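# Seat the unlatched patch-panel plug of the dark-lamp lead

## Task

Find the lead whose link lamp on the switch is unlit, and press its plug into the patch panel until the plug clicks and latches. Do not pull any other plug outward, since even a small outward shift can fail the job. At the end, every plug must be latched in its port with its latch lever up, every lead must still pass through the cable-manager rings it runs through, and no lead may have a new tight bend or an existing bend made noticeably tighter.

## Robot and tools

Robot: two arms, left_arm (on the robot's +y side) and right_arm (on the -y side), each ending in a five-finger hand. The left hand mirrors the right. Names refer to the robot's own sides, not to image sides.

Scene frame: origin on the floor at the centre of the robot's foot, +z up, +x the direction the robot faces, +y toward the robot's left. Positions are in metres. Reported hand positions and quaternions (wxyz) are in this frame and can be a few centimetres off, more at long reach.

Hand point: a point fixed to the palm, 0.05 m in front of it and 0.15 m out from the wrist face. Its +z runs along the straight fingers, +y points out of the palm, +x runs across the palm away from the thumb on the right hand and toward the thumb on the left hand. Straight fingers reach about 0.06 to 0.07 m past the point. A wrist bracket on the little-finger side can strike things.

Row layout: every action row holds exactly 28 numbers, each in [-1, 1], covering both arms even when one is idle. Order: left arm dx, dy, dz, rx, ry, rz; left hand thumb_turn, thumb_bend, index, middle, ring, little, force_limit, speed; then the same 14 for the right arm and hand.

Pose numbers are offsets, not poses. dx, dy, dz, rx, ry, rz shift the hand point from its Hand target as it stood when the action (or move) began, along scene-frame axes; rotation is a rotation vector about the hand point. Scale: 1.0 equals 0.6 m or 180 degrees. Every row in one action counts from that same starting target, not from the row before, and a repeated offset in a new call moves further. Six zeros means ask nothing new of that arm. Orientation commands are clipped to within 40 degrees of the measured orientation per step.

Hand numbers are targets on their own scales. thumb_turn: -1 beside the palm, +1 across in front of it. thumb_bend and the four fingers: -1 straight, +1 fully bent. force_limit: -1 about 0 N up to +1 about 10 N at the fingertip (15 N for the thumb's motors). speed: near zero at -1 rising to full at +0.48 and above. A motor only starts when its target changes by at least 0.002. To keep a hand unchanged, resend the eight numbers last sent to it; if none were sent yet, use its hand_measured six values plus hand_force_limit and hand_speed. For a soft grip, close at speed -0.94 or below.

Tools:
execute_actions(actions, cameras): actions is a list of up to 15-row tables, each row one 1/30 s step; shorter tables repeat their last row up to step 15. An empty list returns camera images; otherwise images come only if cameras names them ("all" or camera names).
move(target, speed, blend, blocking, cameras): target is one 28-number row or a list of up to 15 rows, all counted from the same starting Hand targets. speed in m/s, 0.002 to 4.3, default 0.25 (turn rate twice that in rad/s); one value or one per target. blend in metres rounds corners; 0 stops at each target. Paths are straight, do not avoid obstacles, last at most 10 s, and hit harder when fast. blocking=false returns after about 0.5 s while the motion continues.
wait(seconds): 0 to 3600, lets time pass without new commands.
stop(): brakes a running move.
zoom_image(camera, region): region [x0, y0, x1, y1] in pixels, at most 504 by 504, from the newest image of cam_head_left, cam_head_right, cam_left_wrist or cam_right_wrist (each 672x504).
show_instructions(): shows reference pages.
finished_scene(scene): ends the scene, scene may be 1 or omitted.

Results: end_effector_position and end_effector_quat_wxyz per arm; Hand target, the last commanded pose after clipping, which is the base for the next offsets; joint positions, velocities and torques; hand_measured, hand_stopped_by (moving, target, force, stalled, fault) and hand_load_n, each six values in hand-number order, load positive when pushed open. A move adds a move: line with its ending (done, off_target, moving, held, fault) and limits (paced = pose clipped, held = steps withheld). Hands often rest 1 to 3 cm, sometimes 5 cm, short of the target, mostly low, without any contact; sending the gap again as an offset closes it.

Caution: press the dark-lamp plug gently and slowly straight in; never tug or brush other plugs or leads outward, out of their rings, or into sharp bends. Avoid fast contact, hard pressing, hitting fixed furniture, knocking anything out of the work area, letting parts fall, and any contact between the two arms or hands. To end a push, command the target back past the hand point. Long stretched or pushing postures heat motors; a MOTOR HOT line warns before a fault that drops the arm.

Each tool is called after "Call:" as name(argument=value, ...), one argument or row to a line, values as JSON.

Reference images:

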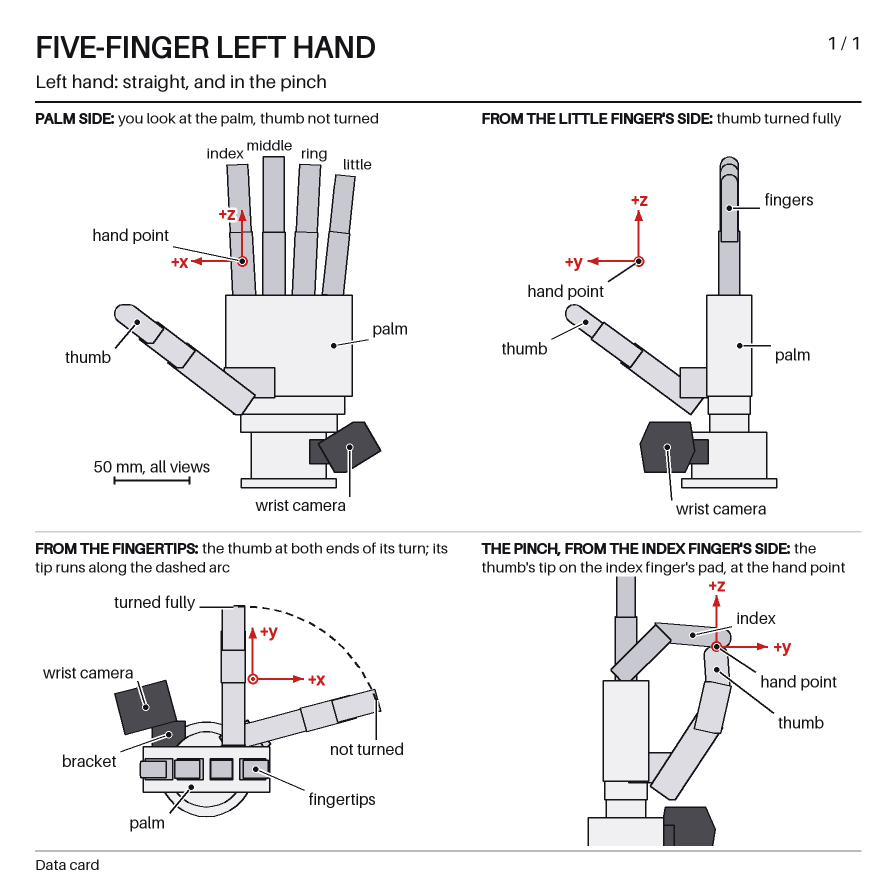

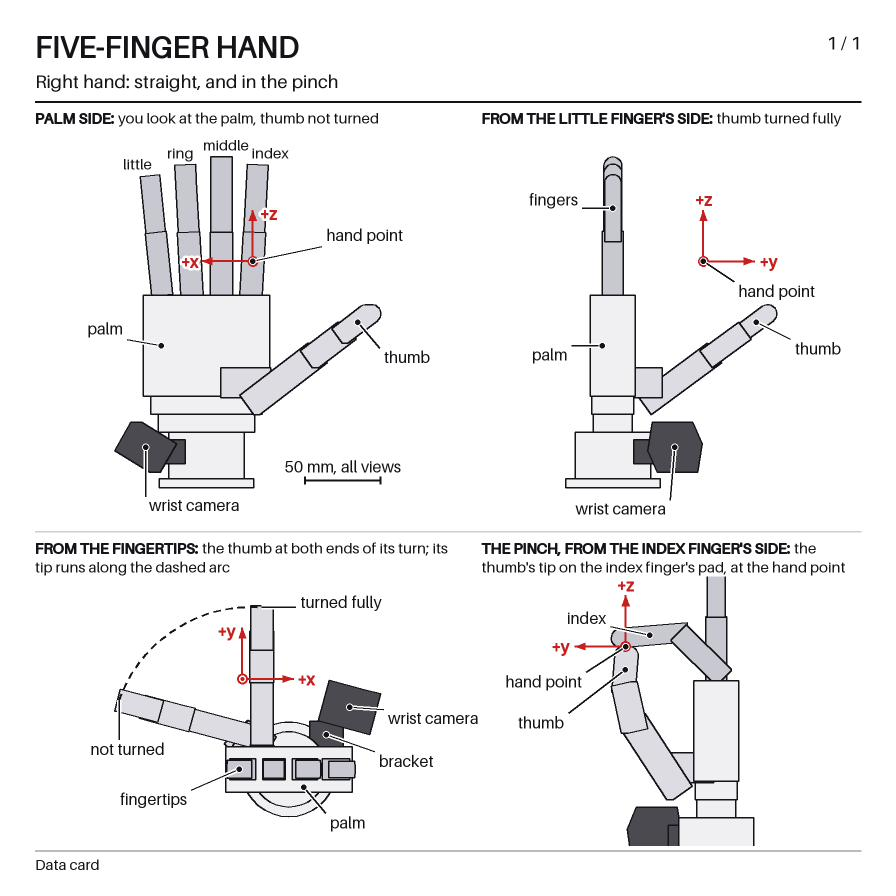

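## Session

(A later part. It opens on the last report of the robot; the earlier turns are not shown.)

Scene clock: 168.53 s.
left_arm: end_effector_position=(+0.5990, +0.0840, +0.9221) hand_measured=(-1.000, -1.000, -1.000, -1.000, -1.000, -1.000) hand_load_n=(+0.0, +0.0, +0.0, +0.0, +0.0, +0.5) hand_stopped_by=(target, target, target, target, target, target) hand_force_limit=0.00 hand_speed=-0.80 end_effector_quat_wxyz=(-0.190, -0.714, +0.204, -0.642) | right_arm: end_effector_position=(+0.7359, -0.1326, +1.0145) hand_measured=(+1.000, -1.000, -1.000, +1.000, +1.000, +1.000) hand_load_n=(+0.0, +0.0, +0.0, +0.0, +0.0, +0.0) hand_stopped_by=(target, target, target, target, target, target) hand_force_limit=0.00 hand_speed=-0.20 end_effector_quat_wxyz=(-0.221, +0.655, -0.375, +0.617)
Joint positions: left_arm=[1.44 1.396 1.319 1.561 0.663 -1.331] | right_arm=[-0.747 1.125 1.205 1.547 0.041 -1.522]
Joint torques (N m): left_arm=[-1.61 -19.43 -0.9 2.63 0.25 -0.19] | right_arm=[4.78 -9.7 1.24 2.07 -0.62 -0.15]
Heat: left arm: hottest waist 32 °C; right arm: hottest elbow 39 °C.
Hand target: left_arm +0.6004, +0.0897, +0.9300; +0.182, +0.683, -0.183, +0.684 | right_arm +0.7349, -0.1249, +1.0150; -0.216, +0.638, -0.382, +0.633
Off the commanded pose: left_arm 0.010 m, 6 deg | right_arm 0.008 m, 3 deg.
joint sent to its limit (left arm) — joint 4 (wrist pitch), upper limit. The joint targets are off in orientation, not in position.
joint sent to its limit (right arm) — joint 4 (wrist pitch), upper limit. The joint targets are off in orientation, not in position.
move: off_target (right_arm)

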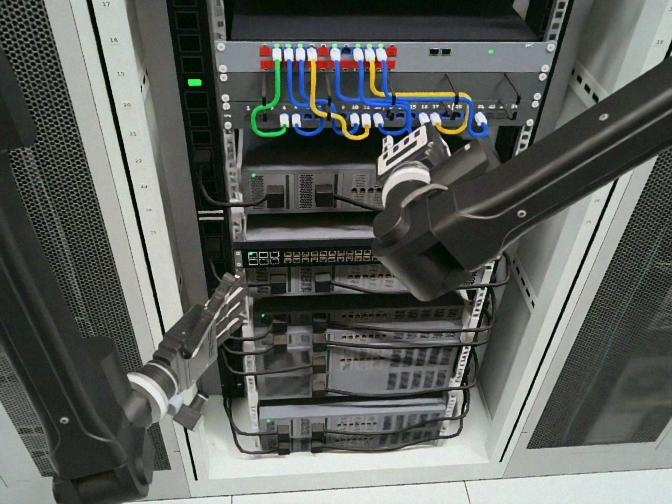

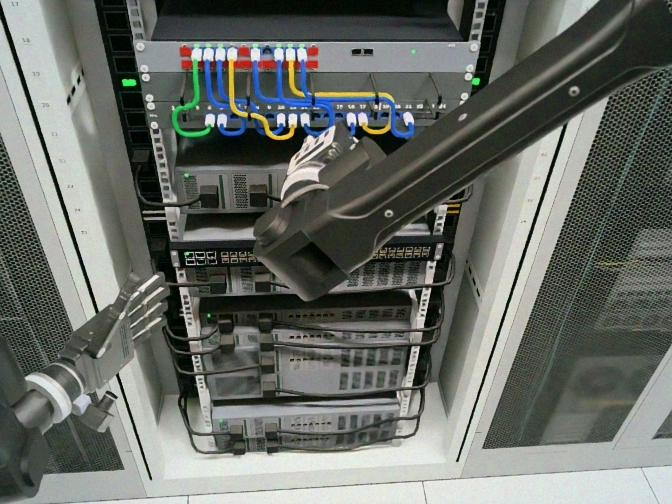

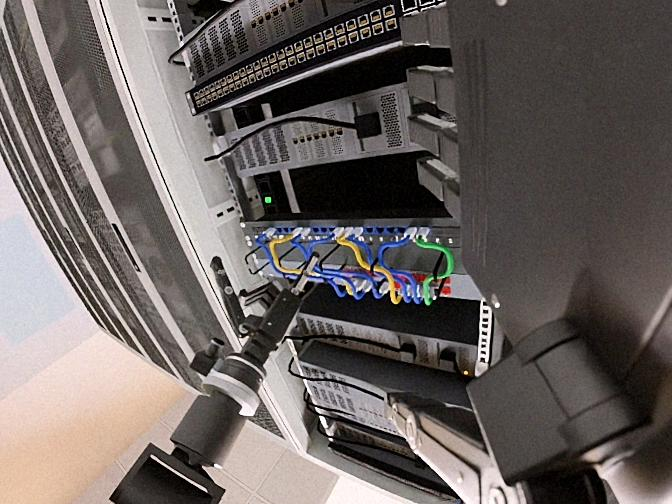

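Call:
move(
  target=[0,0,0,0,0,0,-1,-1,-1,-1,-1,-1,0.0,-0.8,0.055,0.02,-0.003,0,0,0,1,-1,-1,1,1,1,0.0,-0.2],
  speed=0.04,
  cameras=["cam_head_left","cam_head_right","cam_left_wrist"],
)

Call:
zoom_image(
  camera="cam_head_left",
  region=[345, 85, 425, 165],
)

Call:
zoom_image(
  camera="cam_head_right",
  region=[265, 85, 345, 165],
)

Call:
zoom_image(
  camera="cam_left_wrist",
  region=[280, 200, 370, 290],
)

Scene clock: 170.10 s.
left_arm: end_effector_position=(+0.5990, +0.0840, +0.9221) hand_measured=(-1.000, -1.000, -1.000, -1.000, -1.000, -1.000) hand_load_n=(+0.0, +0.0, +0.0, +0.0, +0.0, +0.0) hand_stopped_by=(target, target, target, target, target, target) hand_force_limit=0.00 hand_speed=-0.80 end_effector_quat_wxyz=(-0.190, -0.714, +0.204, -0.642) | right_arm: end_effector_position=(+0.7681, -0.1268, +1.0159) hand_measured=(+1.000, -1.000, -1.000, +1.000, +1.000, +1.000) hand_load_n=(+0.0, +0.0, +0.0, +0.5, +0.0, +0.0) hand_stopped_by=(target, target, target, target, target, target) hand_force_limit=0.00 hand_speed=-0.20 end_effector_quat_wxyz=(-0.209, +0.635, -0.381, +0.639)
Joint positions: left_arm=[1.44 1.396 1.319 1.561 0.663 -1.331] | right_arm=[-0.712 1.187 1.332 1.547 0.038 -1.561]
Joint torques (N m): left_arm=[-0.91 -19.02 -0.88 2.59 0.26 -0.18] | right_arm=[5.6 -9.41 1.72 1.16 -0.89 -0.16]
Heat: left arm: hottest waist 32 °C; right arm: hottest elbow 39 °C.
Hand target: left_arm +0.6004, +0.0897, +0.9300; +0.182, +0.683, -0.183, +0.684 | right_arm +0.7680, -0.1131, +1.0132; -0.216, +0.638, -0.382, +0.633
Off the commanded pose: left_arm 0.010 m, 6 deg | right_arm 0.014 m, 1 deg.
joint sent to its limit (left arm) — joint 4 (wrist pitch), upper limit. The joint targets are off in orientation, not in position.
move: off_target (right_arm)

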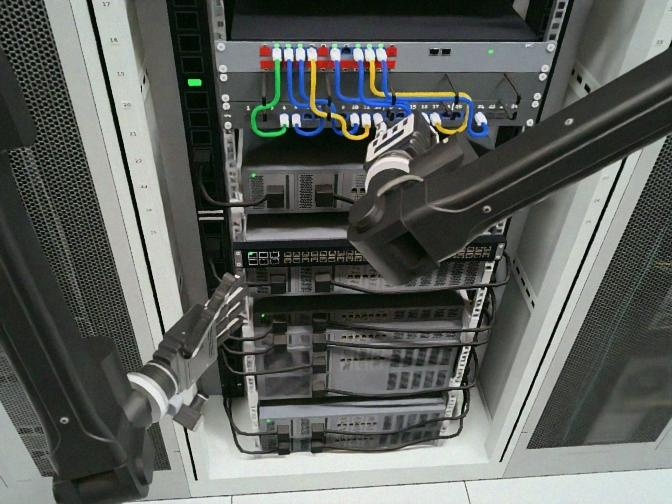

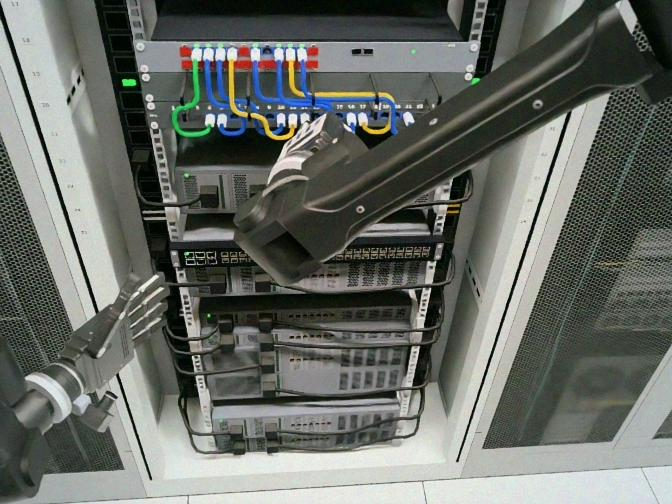

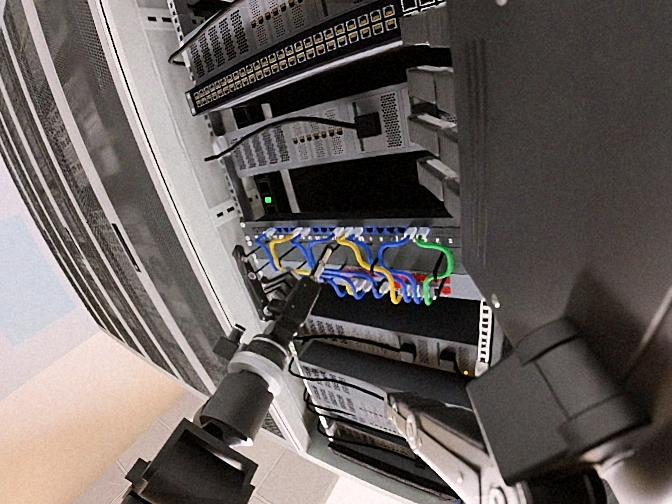

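Scaled by 6.300 from the camera's image (finer frame: 960x720).

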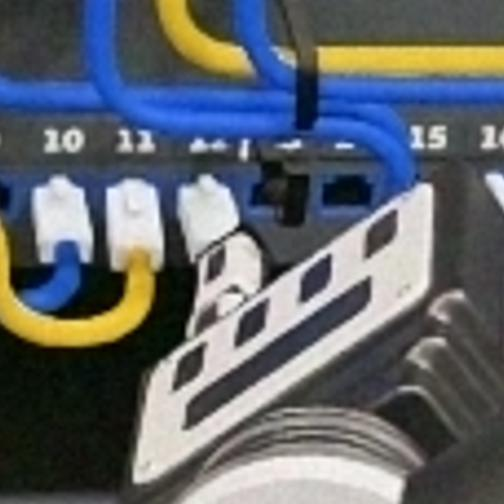

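Scaled by 6.300 from the camera's image (finer frame: 960x720).

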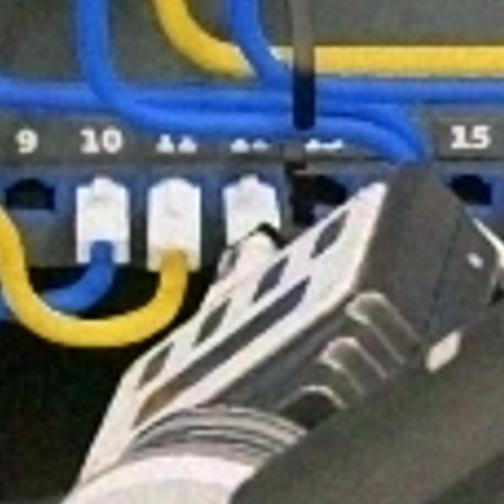

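Scaled by 5.600 from the camera's image (finer frame: 960x720).

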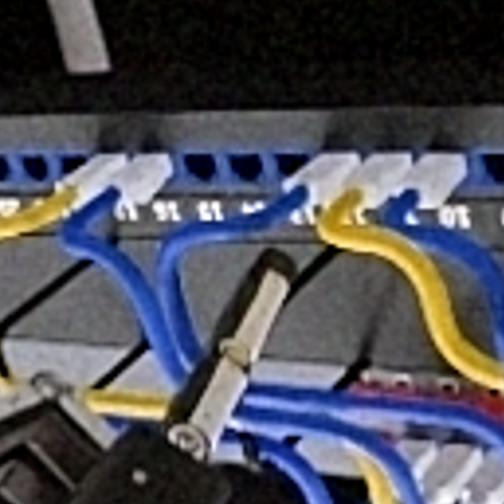

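Call:
move(
  target=[0,0,0,0,0,0,-1,-1,-1,-1,-1,-1,0.0,-0.8,0,-0.0067,-0.01,0,0,0,1,-1,-1,1,1,1,0.0,-0.2],
  speed=0.03,
  cameras=["cam_head_left","cam_head_right","cam_left_wrist"],
)

Scene clock: 171.37 s.
left_arm: end_effector_position=(+0.5990, +0.0840, +0.9221) hand_measured=(-1.000, -1.000, -1.000, -1.000, -1.000, -1.000) hand_load_n=(+0.0, +0.0, +0.0, +0.5, +0.0, +0.0) hand_stopped_by=(target, target, target, target, target, target) hand_force_limit=0.00 hand_speed=-0.80 end_effector_quat_wxyz=(-0.190, -0.714, +0.204, -0.642) | right_arm: end_effector_position=(+0.7694, -0.1260, +1.0151) hand_measured=(+1.000, -1.000, -1.000, +1.000, +1.000, +1.000) hand_load_n=(+0.5, +0.0, +0.0, +0.0, +0.0, -0.5) hand_stopped_by=(target, target, target, target, target, target) hand_force_limit=0.00 hand_speed=-0.20 end_effector_quat_wxyz=(-0.211, +0.634, -0.382, +0.638)
Joint positions: left_arm=[1.44 1.396 1.319 1.561 0.663 -1.331] | right_arm=[-0.712 1.19 1.338 1.545 0.038 -1.557]
Joint torques (N m): left_arm=[-2.14 -19.49 -0.76 2.63 0.26 -0.22] | right_arm=[3.9 -9.23 1.68 1.13 -0.77 0.02]
Heat: left arm: hottest waist 32 °C; right arm: hottest elbow 39 °C.
Hand target: left_arm +0.6004, +0.0897, +0.9300; +0.182, +0.683, -0.183, +0.684 | right_arm +0.7679, -0.1170, +1.0072; -0.216, +0.638, -0.382, +0.633
Off the commanded pose: left_arm 0.010 m, 6 deg | right_arm 0.012 m, 1 deg.
joint sent to its limit (left arm) — joint 4 (wrist pitch), upper limit. The joint targets are off in orientation, not in position.
move: off_target (right_arm)

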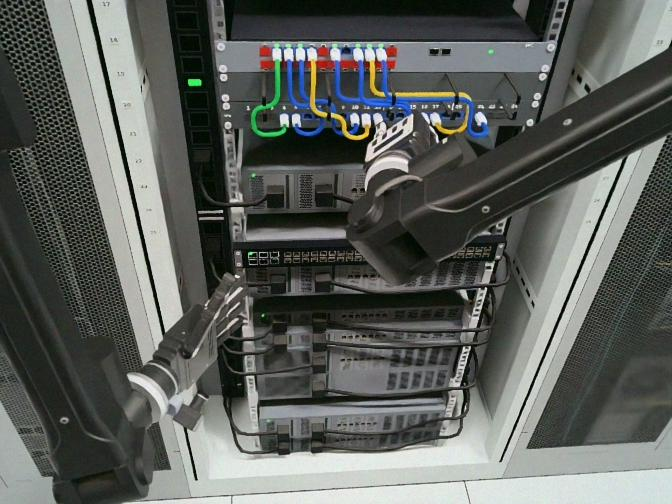

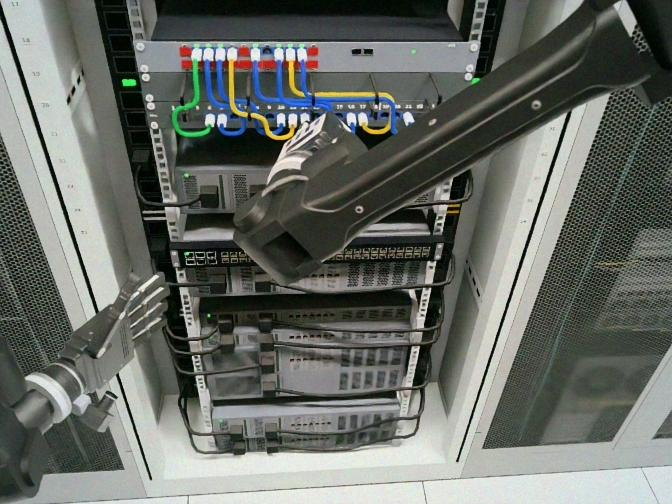

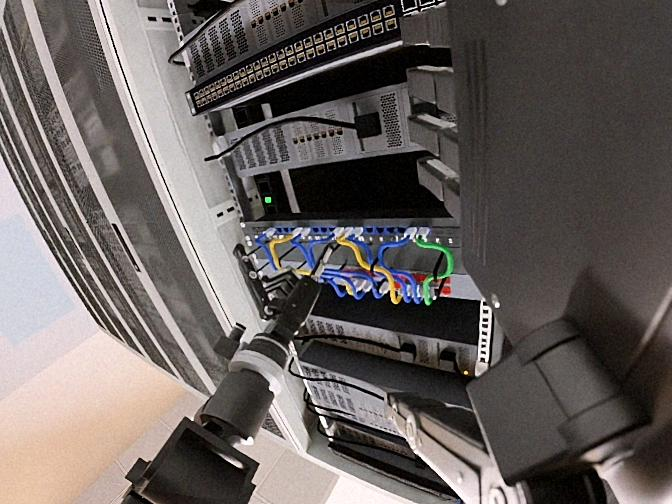

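Call:
move(
  target=[0,0,0,0,0,0,-1,-1,-1,-1,-1,-1,0.0,-0.8,0.0083,0.01,-0.005,0,0,0,1,-1,-1,1,1,1,0.0,-0.2],
  speed=0.03,
)

Call:
execute_actions(
  actions=[
    [[0,0,0,0,0,0,-1,-1,-1,-1,-1,-1,0.0,-0.8,0,0,0,0,0,0,1,-1,-1,1,1,1,0.0,-0.2]],
  ],
  cameras=["cam_head_left","cam_head_right","cam_left_wrist"],
)

Scene clock: 172.23 s.
left_arm: end_effector_position=(+0.5990, +0.0840, +0.9221) hand_measured=(-1.000, -1.000, -1.000, -1.000, -1.000, -1.000) hand_load_n=(+0.0, +0.0, +0.0, +0.0, +0.0, +0.0) hand_stopped_by=(target, target, target, target, target, target) hand_force_limit=0.00 hand_speed=-0.80 end_effector_quat_wxyz=(-0.190, -0.714, +0.204, -0.642) | right_arm: end_effector_position=(+0.7735, -0.1210, +1.0098) hand_measured=(+1.000, -1.000, -1.000, +1.000, +1.000, +1.000) hand_load_n=(+0.0, +0.0, +0.0, +0.0, +0.0, +0.5) hand_stopped_by=(target, target, target, target, target, target) hand_force_limit=0.00 hand_speed=-0.20 end_effector_quat_wxyz=(-0.211, +0.635, -0.382, +0.638)
Joint positions: left_arm=[1.44 1.396 1.319 1.561 0.663 -1.331] | right_arm=[-0.712 1.209 1.365 1.536 0.038 -1.557]
Joint torques (N m): left_arm=[-1.26 -19.31 -0.73 2.55 0.26 -0.19] | right_arm=[4.54 -9.52 1.65 1.07 -0.8 -0.07]
Heat: left arm: hottest waist 32 °C; right arm: hottest elbow 39 °C.
Hand target: left_arm +0.6004, +0.0897, +0.9300; +0.182, +0.683, -0.183, +0.684 | right_arm +0.7730, -0.1111, +1.0042; -0.216, +0.638, -0.382, +0.633
Off the commanded pose: left_arm 0.010 m, 6 deg | right_arm 0.011 m, 1 deg.
joint sent to its limit (left arm) — joint 4 (wrist pitch), upper limit. The joint targets are off in orientation, not in position.
move: off_target (right_arm)

Scene clock: 172.93 s.
left_arm: end_effector_position=(+0.5990, +0.0840, +0.9221) hand_measured=(-1.000, -1.000, -1.000, -1.000, -1.000, -1.000) hand_load_n=(+0.0, +0.0, +0.0, +0.0, +0.0, +0.0) hand_stopped_by=(target, target, target, target, target, target) hand_force_limit=0.00 hand_speed=-0.80 end_effector_quat_wxyz=(-0.190, -0.714, +0.204, -0.642) | right_arm: end_effector_position=(+0.7738, -0.1212, +1.0100) hand_measured=(+1.000, -1.000, -1.000, +1.000, +1.000, +1.000) hand_load_n=(+0.0, -0.5, +0.0, +0.0, +0.0, +0.0) hand_stopped_by=(target, target, target, target, target, target) hand_force_limit=0.00 hand_speed=-0.20 end_effector_quat_wxyz=(-0.211, +0.634, -0.382, +0.638)
Joint positions: left_arm=[1.44 1.396 1.319 1.561 0.663 -1.331] | right_arm=[-0.712 1.209 1.366 1.536 0.038 -1.557]
Joint torques (N m): left_arm=[-1.49 -19.25 -0.92 2.73 0.29 -0.2] | right_arm=[4.6 -9.58 1.77 1.11 -0.82 -0.08]
Heat: left arm: hottest waist 32 °C; right arm: hottest elbow 39 °C.
Hand target: left_arm +0.6004, +0.0897, +0.9300; +0.182, +0.683, -0.183, +0.684 | right_arm +0.7729, -0.1110, +1.0042; -0.216, +0.638, -0.382, +0.633
Off the commanded pose: left_arm 0.010 m, 6 deg | right_arm 0.012 m, 1 deg.
joint sent to its limit (left arm) — joint 4 (wrist pitch), upper limit. The joint targets are off in orientation, not in position.
Step readings (end_effector_position of left_arm | right_arm):
0: (+0.5990, +0.0840, +0.9221) | (+0.7735, -0.1210, +1.0098)
1: (+0.5990, +0.0840, +0.9221) | (+0.7735, -0.1210, +1.0098)
2: (+0.5990, +0.0840, +0.9221) | (+0.7736, -0.1211, +1.0099)
4: (+0.5990, +0.0840, +0.9221) | (+0.7738, -0.1212, +1.0100)
8: (+0.5990, +0.0840, +0.9221) | (+0.7738, -0.1212, +1.0100)
15: (+0.5990, +0.0840, +0.9221) | (+0.7738, -0.1212, +1.0100)

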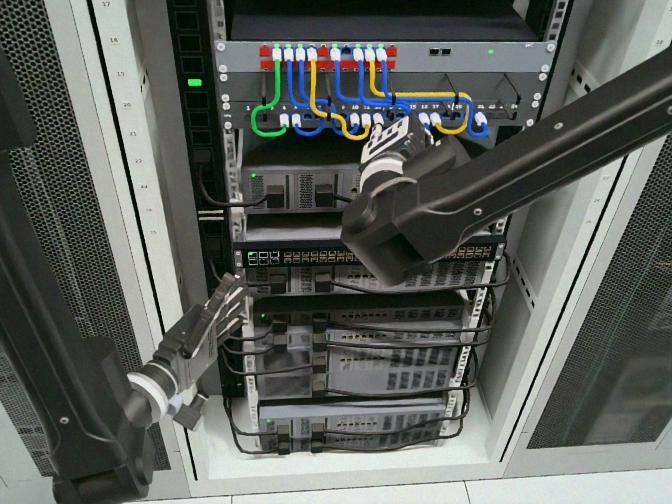

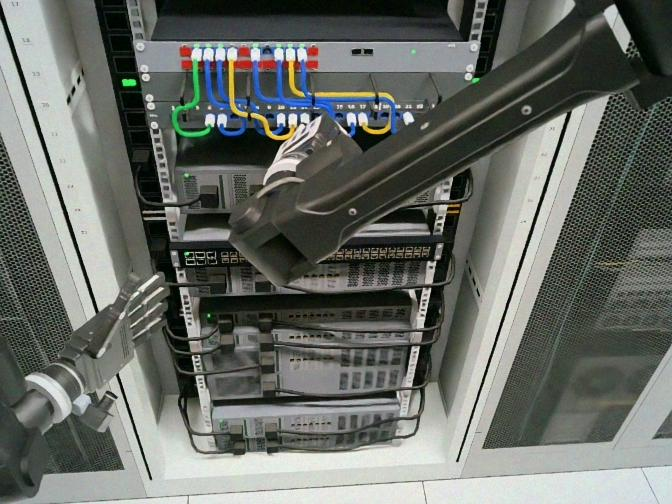

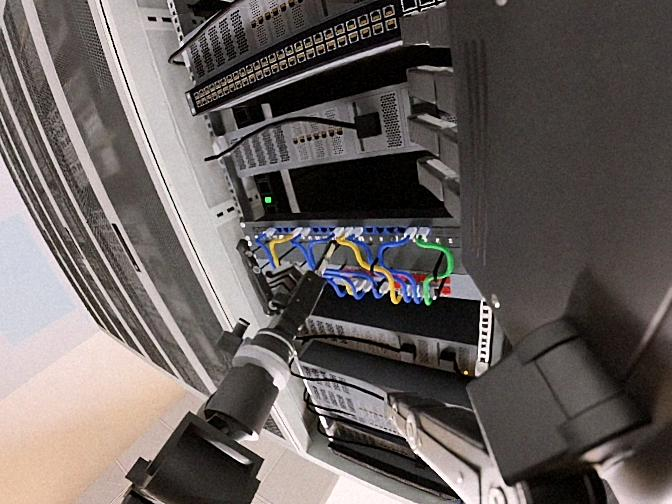

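Call:
zoom_image(
  camera="cam_head_left",
  region=[345, 85, 425, 165],
)

Call:
zoom_image(
  camera="cam_head_right",
  region=[265, 85, 345, 165],
)

Call:
zoom_image(
  camera="cam_left_wrist",
  region=[290, 210, 370, 290],
)

Scaled by 6.300 from the camera's image (finer frame: 960x720).

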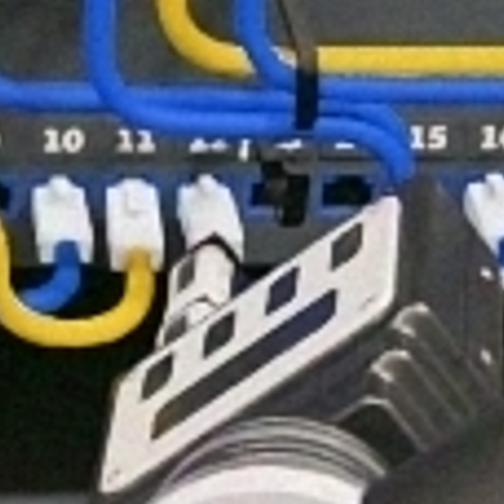

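Scaled by 6.300 from the camera's image (finer frame: 960x720).

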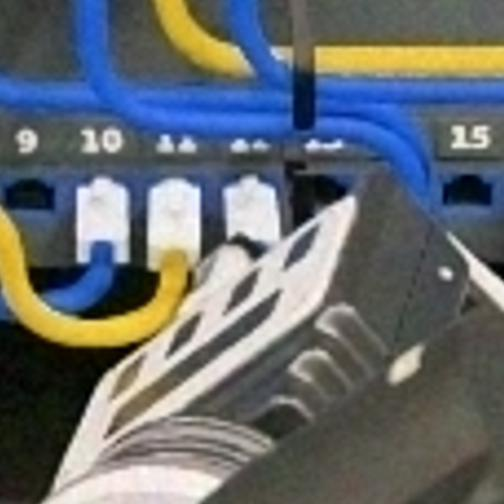

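Scaled by 6.300 from the camera's image (finer frame: 960x720).

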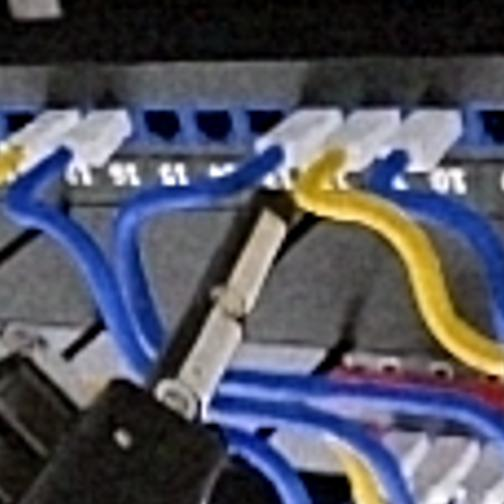

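Call:
move(
  target=[0,0,0,0,0,0,-1,-1,-1,-1,-1,-1,0.0,-0.8,0.0133,0.002,-0.004,0,0,0,1,-1,-1,1,1,1,0.0,-0.2],
  speed=0.03,
  cameras=["cam_head_left","cam_head_right","cam_left_wrist"],
)

Call:
zoom_image(
  camera="cam_head_left",
  region=[345, 85, 425, 165],
)

Call:
zoom_image(
  camera="cam_head_right",
  region=[265, 85, 345, 165],
)

Call:
zoom_image(
  camera="cam_left_wrist",
  region=[290, 210, 370, 290],
)

Scene clock: 173.97 s.
left_arm: end_effector_position=(+0.5990, +0.0840, +0.9221) hand_measured=(-1.000, -1.000, -1.000, -1.000, -1.000, -1.000) hand_load_n=(+0.0, -0.5, +0.0, +0.0, +0.0, +0.0) hand_stopped_by=(target, target, target, target, target, target) hand_force_limit=0.00 hand_speed=-0.80 end_effector_quat_wxyz=(-0.190, -0.714, +0.204, -0.642) | right_arm: end_effector_position=(+0.7820, -0.1213, +1.0081) hand_measured=(+1.000, -1.000, -1.000, +1.000, +1.000, +1.000) hand_load_n=(+0.0, +0.0, -0.5, +0.5, +0.0, +0.0) hand_stopped_by=(target, target, target, target, target, target) hand_force_limit=0.00 hand_speed=-0.20 end_effector_quat_wxyz=(-0.211, +0.634, -0.382, +0.639)
Joint positions: left_arm=[1.44 1.396 1.319 1.561 0.663 -1.331] | right_arm=[-0.712 1.216 1.394 1.516 0.038 -1.557]
Joint torques (N m): left_arm=[-1.38 -19.02 -0.88 2.67 0.25 -0.17] | right_arm=[4.84 -9.64 1.85 1.14 -0.81 -0.08]
Heat: left arm: hottest waist 32 °C; right arm: hottest elbow 39 °C.
Hand target: left_arm +0.6004, +0.0897, +0.9300; +0.182, +0.683, -0.183, +0.684 | right_arm +0.7809, -0.1098, +1.0018; -0.216, +0.638, -0.382, +0.633
Off the commanded pose: left_arm 0.010 m, 6 deg | right_arm 0.013 m, 1 deg.
joint sent to its limit (left arm) — joint 4 (wrist pitch), upper limit. The joint targets are off in orientation, not in position.
move: off_target (right_arm)

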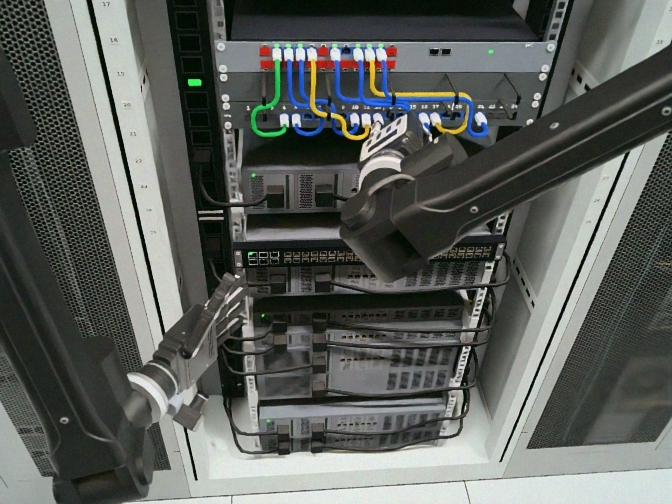

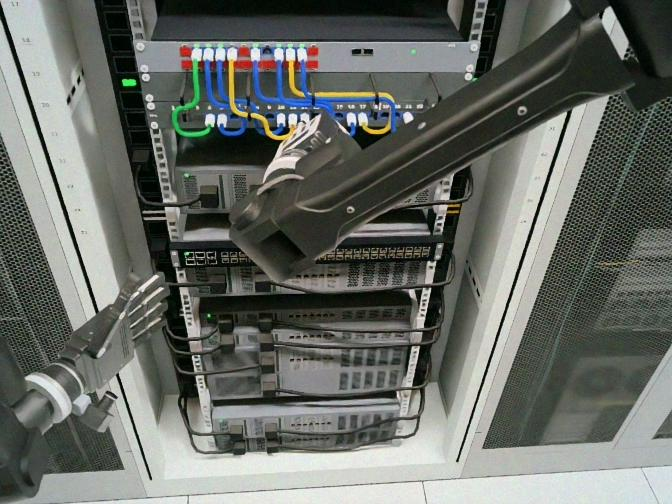

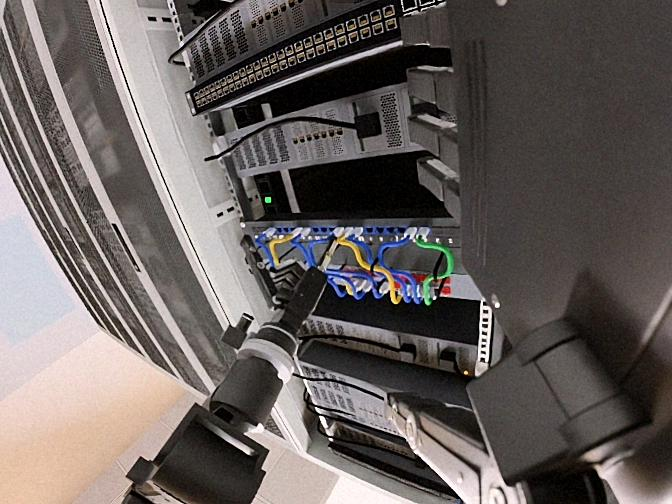

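Scaled by 6.300 from the camera's image (finer frame: 960x720).

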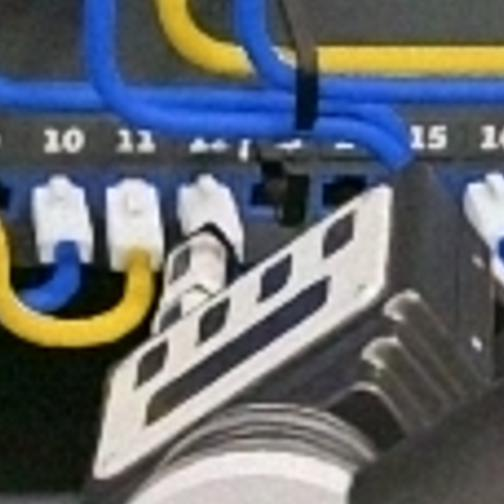

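Scaled by 6.300 from the camera's image (finer frame: 960x720).

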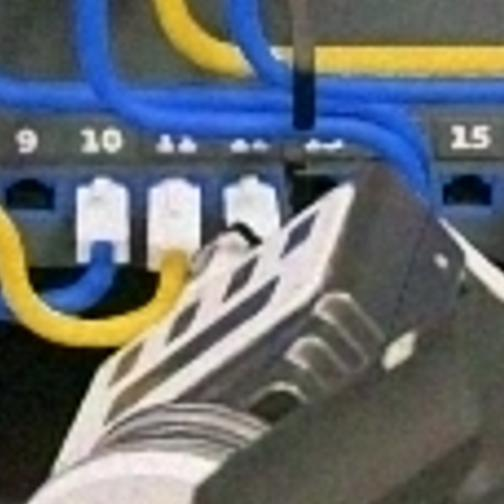

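Scaled by 6.300 from the camera's image (finer frame: 960x720).

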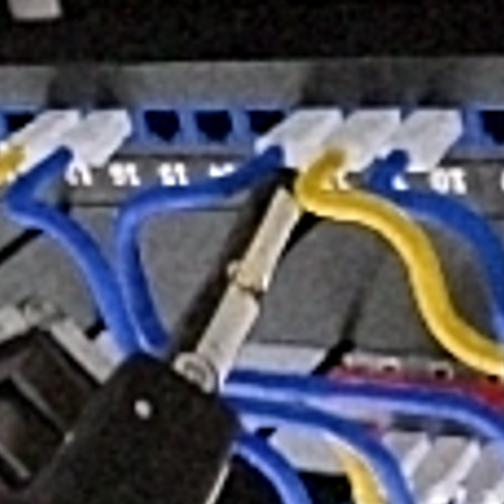

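Call:
move(
  target=[0,0,0,0,0,0,-1,-1,-1,-1,-1,-1,0.0,-0.8,0.0083,0.002,-0.001,0,0,0,1,-1,-1,1,1,1,0.0,-0.2],
  speed=0.03,
  cameras=["cam_head_left","cam_head_right","cam_left_wrist"],
)

Call:
zoom_image(
  camera="cam_head_left",
  region=[355, 105, 395, 145],
)

Call:
zoom_image(
  camera="cam_head_right",
  region=[275, 105, 315, 145],
)

Call:
zoom_image(
  camera="cam_left_wrist",
  region=[310, 220, 350, 260],
)

Scene clock: 174.67 s.
left_arm: end_effector_position=(+0.5990, +0.0840, +0.9221) hand_measured=(-1.000, -1.000, -1.000, -1.000, -1.000, -1.000) hand_load_n=(+0.0, +0.5, +0.0, +0.0, +0.0, +0.0) hand_stopped_by=(target, target, target, target, target, target) hand_force_limit=0.00 hand_speed=-0.80 end_effector_quat_wxyz=(-0.190, -0.714, +0.204, -0.642) | right_arm: end_effector_position=(+0.7862, -0.1202, +1.0061) hand_measured=(+1.000, -1.000, -1.000, +1.000, +1.000, +1.000) hand_load_n=(+0.0, +0.0, +0.0, +0.0, +0.0, +0.0) hand_stopped_by=(target, target, target, target, target, target) hand_force_limit=0.00 hand_speed=-0.20 end_effector_quat_wxyz=(-0.211, +0.634, -0.382, +0.638)
Joint positions: left_arm=[1.44 1.396 1.319 1.561 0.663 -1.331] | right_arm=[-0.712 1.222 1.41 1.504 0.038 -1.557]
Joint torques (N m): left_arm=[-1.44 -19.25 -0.95 2.69 0.24 -0.22] | right_arm=[4.95 -9.58 1.95 1.11 -0.83 -0.13]
Heat: left arm: hottest waist 32 °C; right arm: hottest elbow 39 °C.
Hand target: left_arm +0.6004, +0.0897, +0.9300; +0.182, +0.683, -0.183, +0.684 | right_arm +0.7858, -0.1085, +1.0011; -0.216, +0.638, -0.382, +0.633
Off the commanded pose: left_arm 0.010 m, 6 deg | right_arm 0.013 m, 1 deg.
joint sent to its limit (left arm) — joint 4 (wrist pitch), upper limit. The joint targets are off in orientation, not in position.
move: off_target (right_arm)

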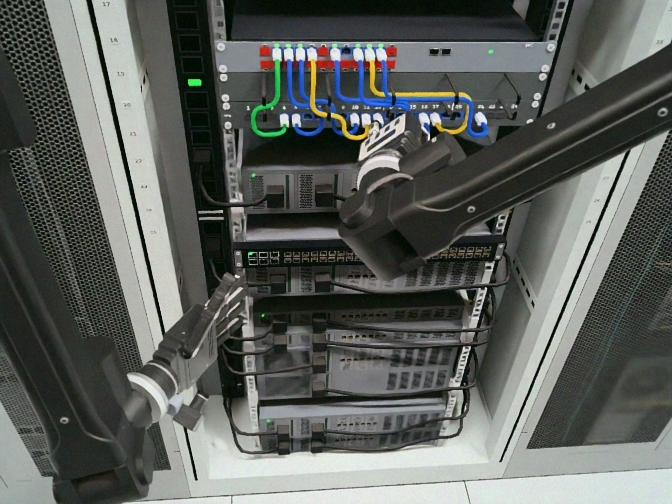

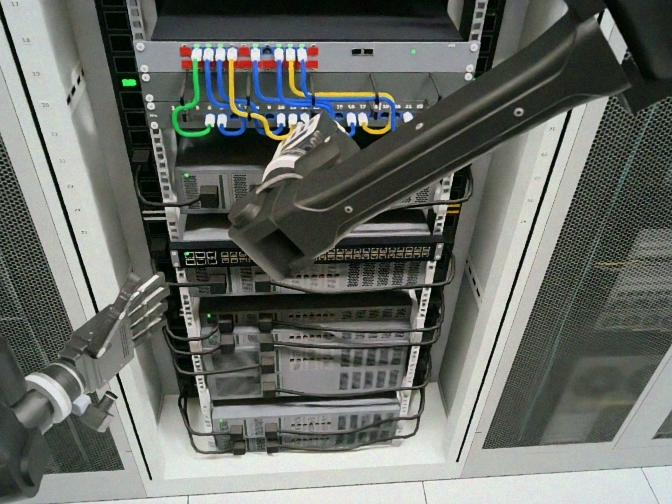

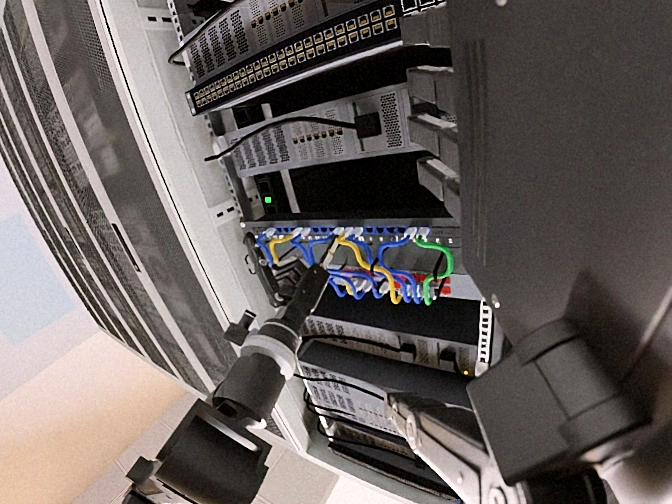

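Scaled by 12.600 from the camera's image (finer frame: 960x720).

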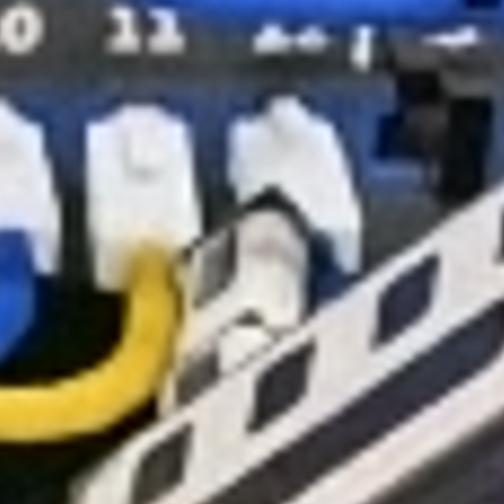

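Scaled by 12.600 from the camera's image (finer frame: 960x720).

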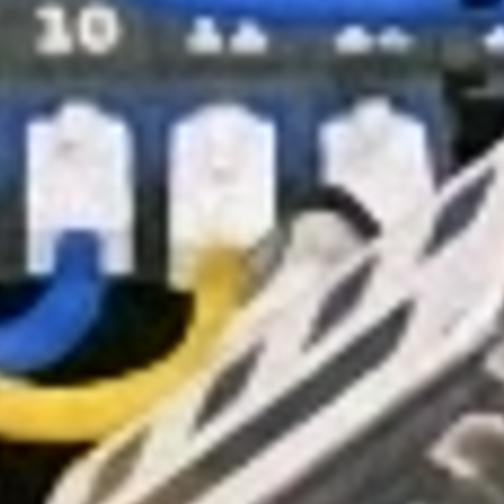

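Scaled by 12.600 from the camera's image (finer frame: 960x720).

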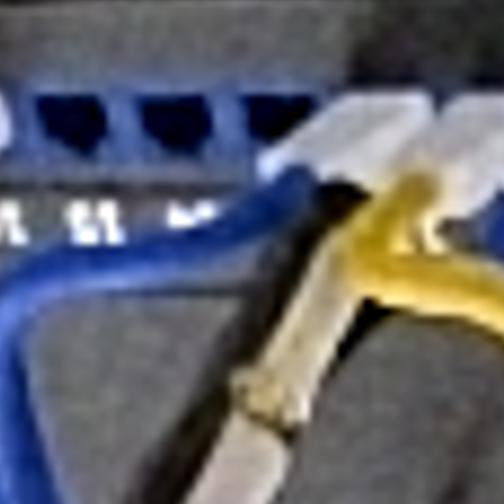

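Call:
move(
  target=[0,0,0,0,0,0,-1,-1,-1,-1,-1,-1,0.0,-0.8,0.005,-0.002,0.001,0,0,0,1,-1,-1,1,1,1,0.0,-0.2],
  speed=0.02,
  cameras=["cam_head_left","cam_head_right","cam_left_wrist"],
)

Call:
zoom_image(
  camera="cam_head_left",
  region=[355, 105, 395, 145],
)

Call:
zoom_image(
  camera="cam_head_right",
  region=[275, 105, 315, 145],
)

Call:
zoom_image(
  camera="cam_left_wrist",
  region=[310, 220, 350, 260],
)

Scene clock: 175.40 s.
left_arm: end_effector_position=(+0.5990, +0.0840, +0.9221) hand_measured=(-1.000, -1.000, -1.000, -1.000, -1.000, -1.000) hand_load_n=(+0.0, +0.0, +0.0, +0.0, +0.0, +0.0) hand_stopped_by=(target, target, target, target, target, target) hand_force_limit=0.00 hand_speed=-0.80 end_effector_quat_wxyz=(-0.190, -0.714, +0.204, -0.642) | right_arm: end_effector_position=(+0.7872, -0.1201, +1.0058) hand_measured=(+1.000, -1.000, -1.000, +1.000, +1.000, +1.000) hand_load_n=(+0.0, +0.0, +0.0, +0.0, +0.0, +0.0) hand_stopped_by=(target, target, target, target, target, target) hand_force_limit=0.00 hand_speed=-0.20 end_effector_quat_wxyz=(-0.211, +0.635, -0.382, +0.637)
Joint positions: left_arm=[1.44 1.396 1.319 1.561 0.663 -1.331] | right_arm=[-0.712 1.222 1.413 1.5 0.038 -1.557]
Joint torques (N m): left_arm=[-1.79 -19.6 -0.92 2.59 0.24 -0.23] | right_arm=[5.07 -9.76 2.29 0.9 -0.84 -0.13]
Heat: left arm: hottest waist 32 °C; right arm: hottest elbow 39 °C.
Hand target: left_arm +0.6004, +0.0897, +0.9300; +0.182, +0.683, -0.183, +0.684 | right_arm +0.7890, -0.1100, +1.0019; -0.216, +0.638, -0.382, +0.633
Off the commanded pose: left_arm 0.010 m, 6 deg | right_arm 0.011 m, 1 deg.
joint sent to its limit (left arm) — joint 4 (wrist pitch), upper limit. The joint targets are off in orientation, not in position.
move: off_target (right_arm)

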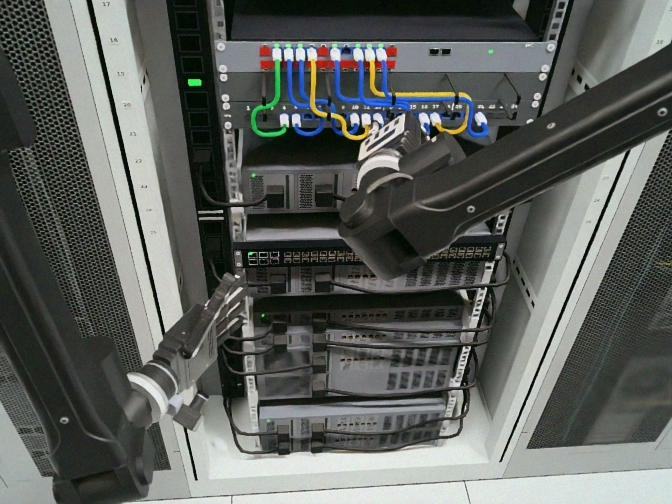

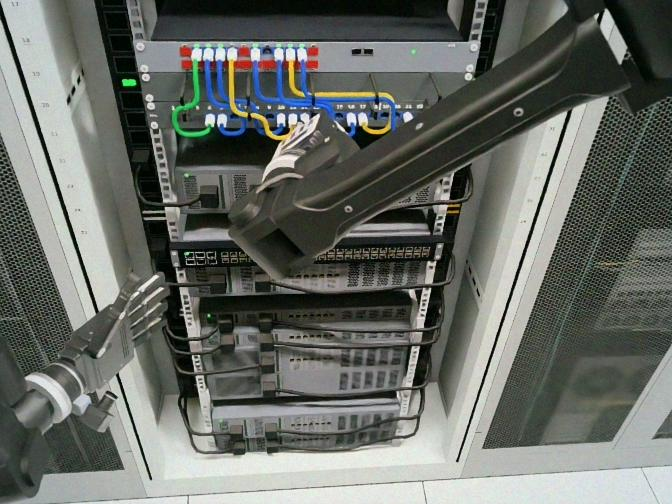

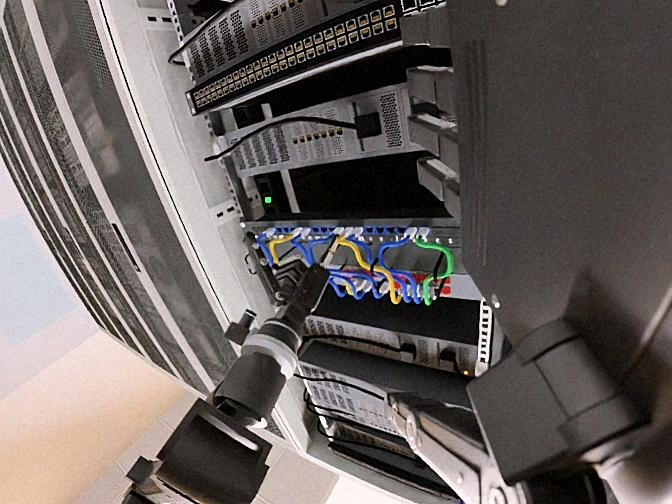

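Scaled by 12.600 from the camera's image (finer frame: 960x720).

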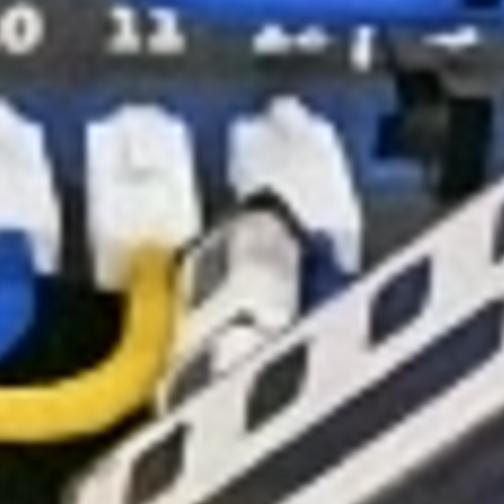

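Scaled by 12.600 from the camera's image (finer frame: 960x720).

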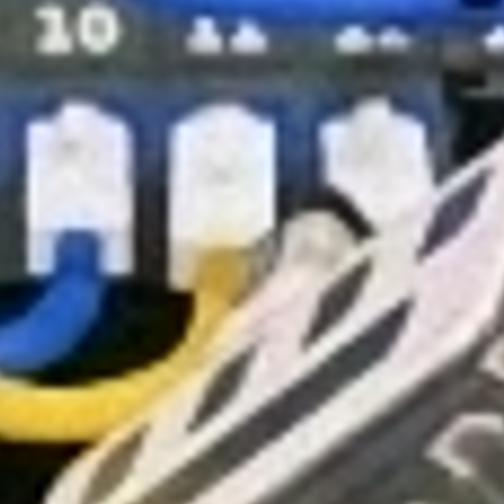

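Scaled by 12.600 from the camera's image (finer frame: 960x720).

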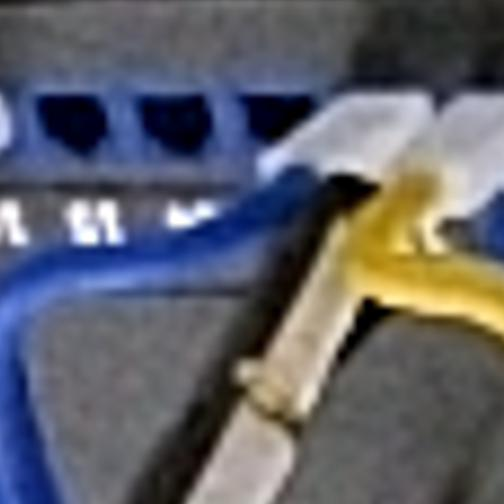

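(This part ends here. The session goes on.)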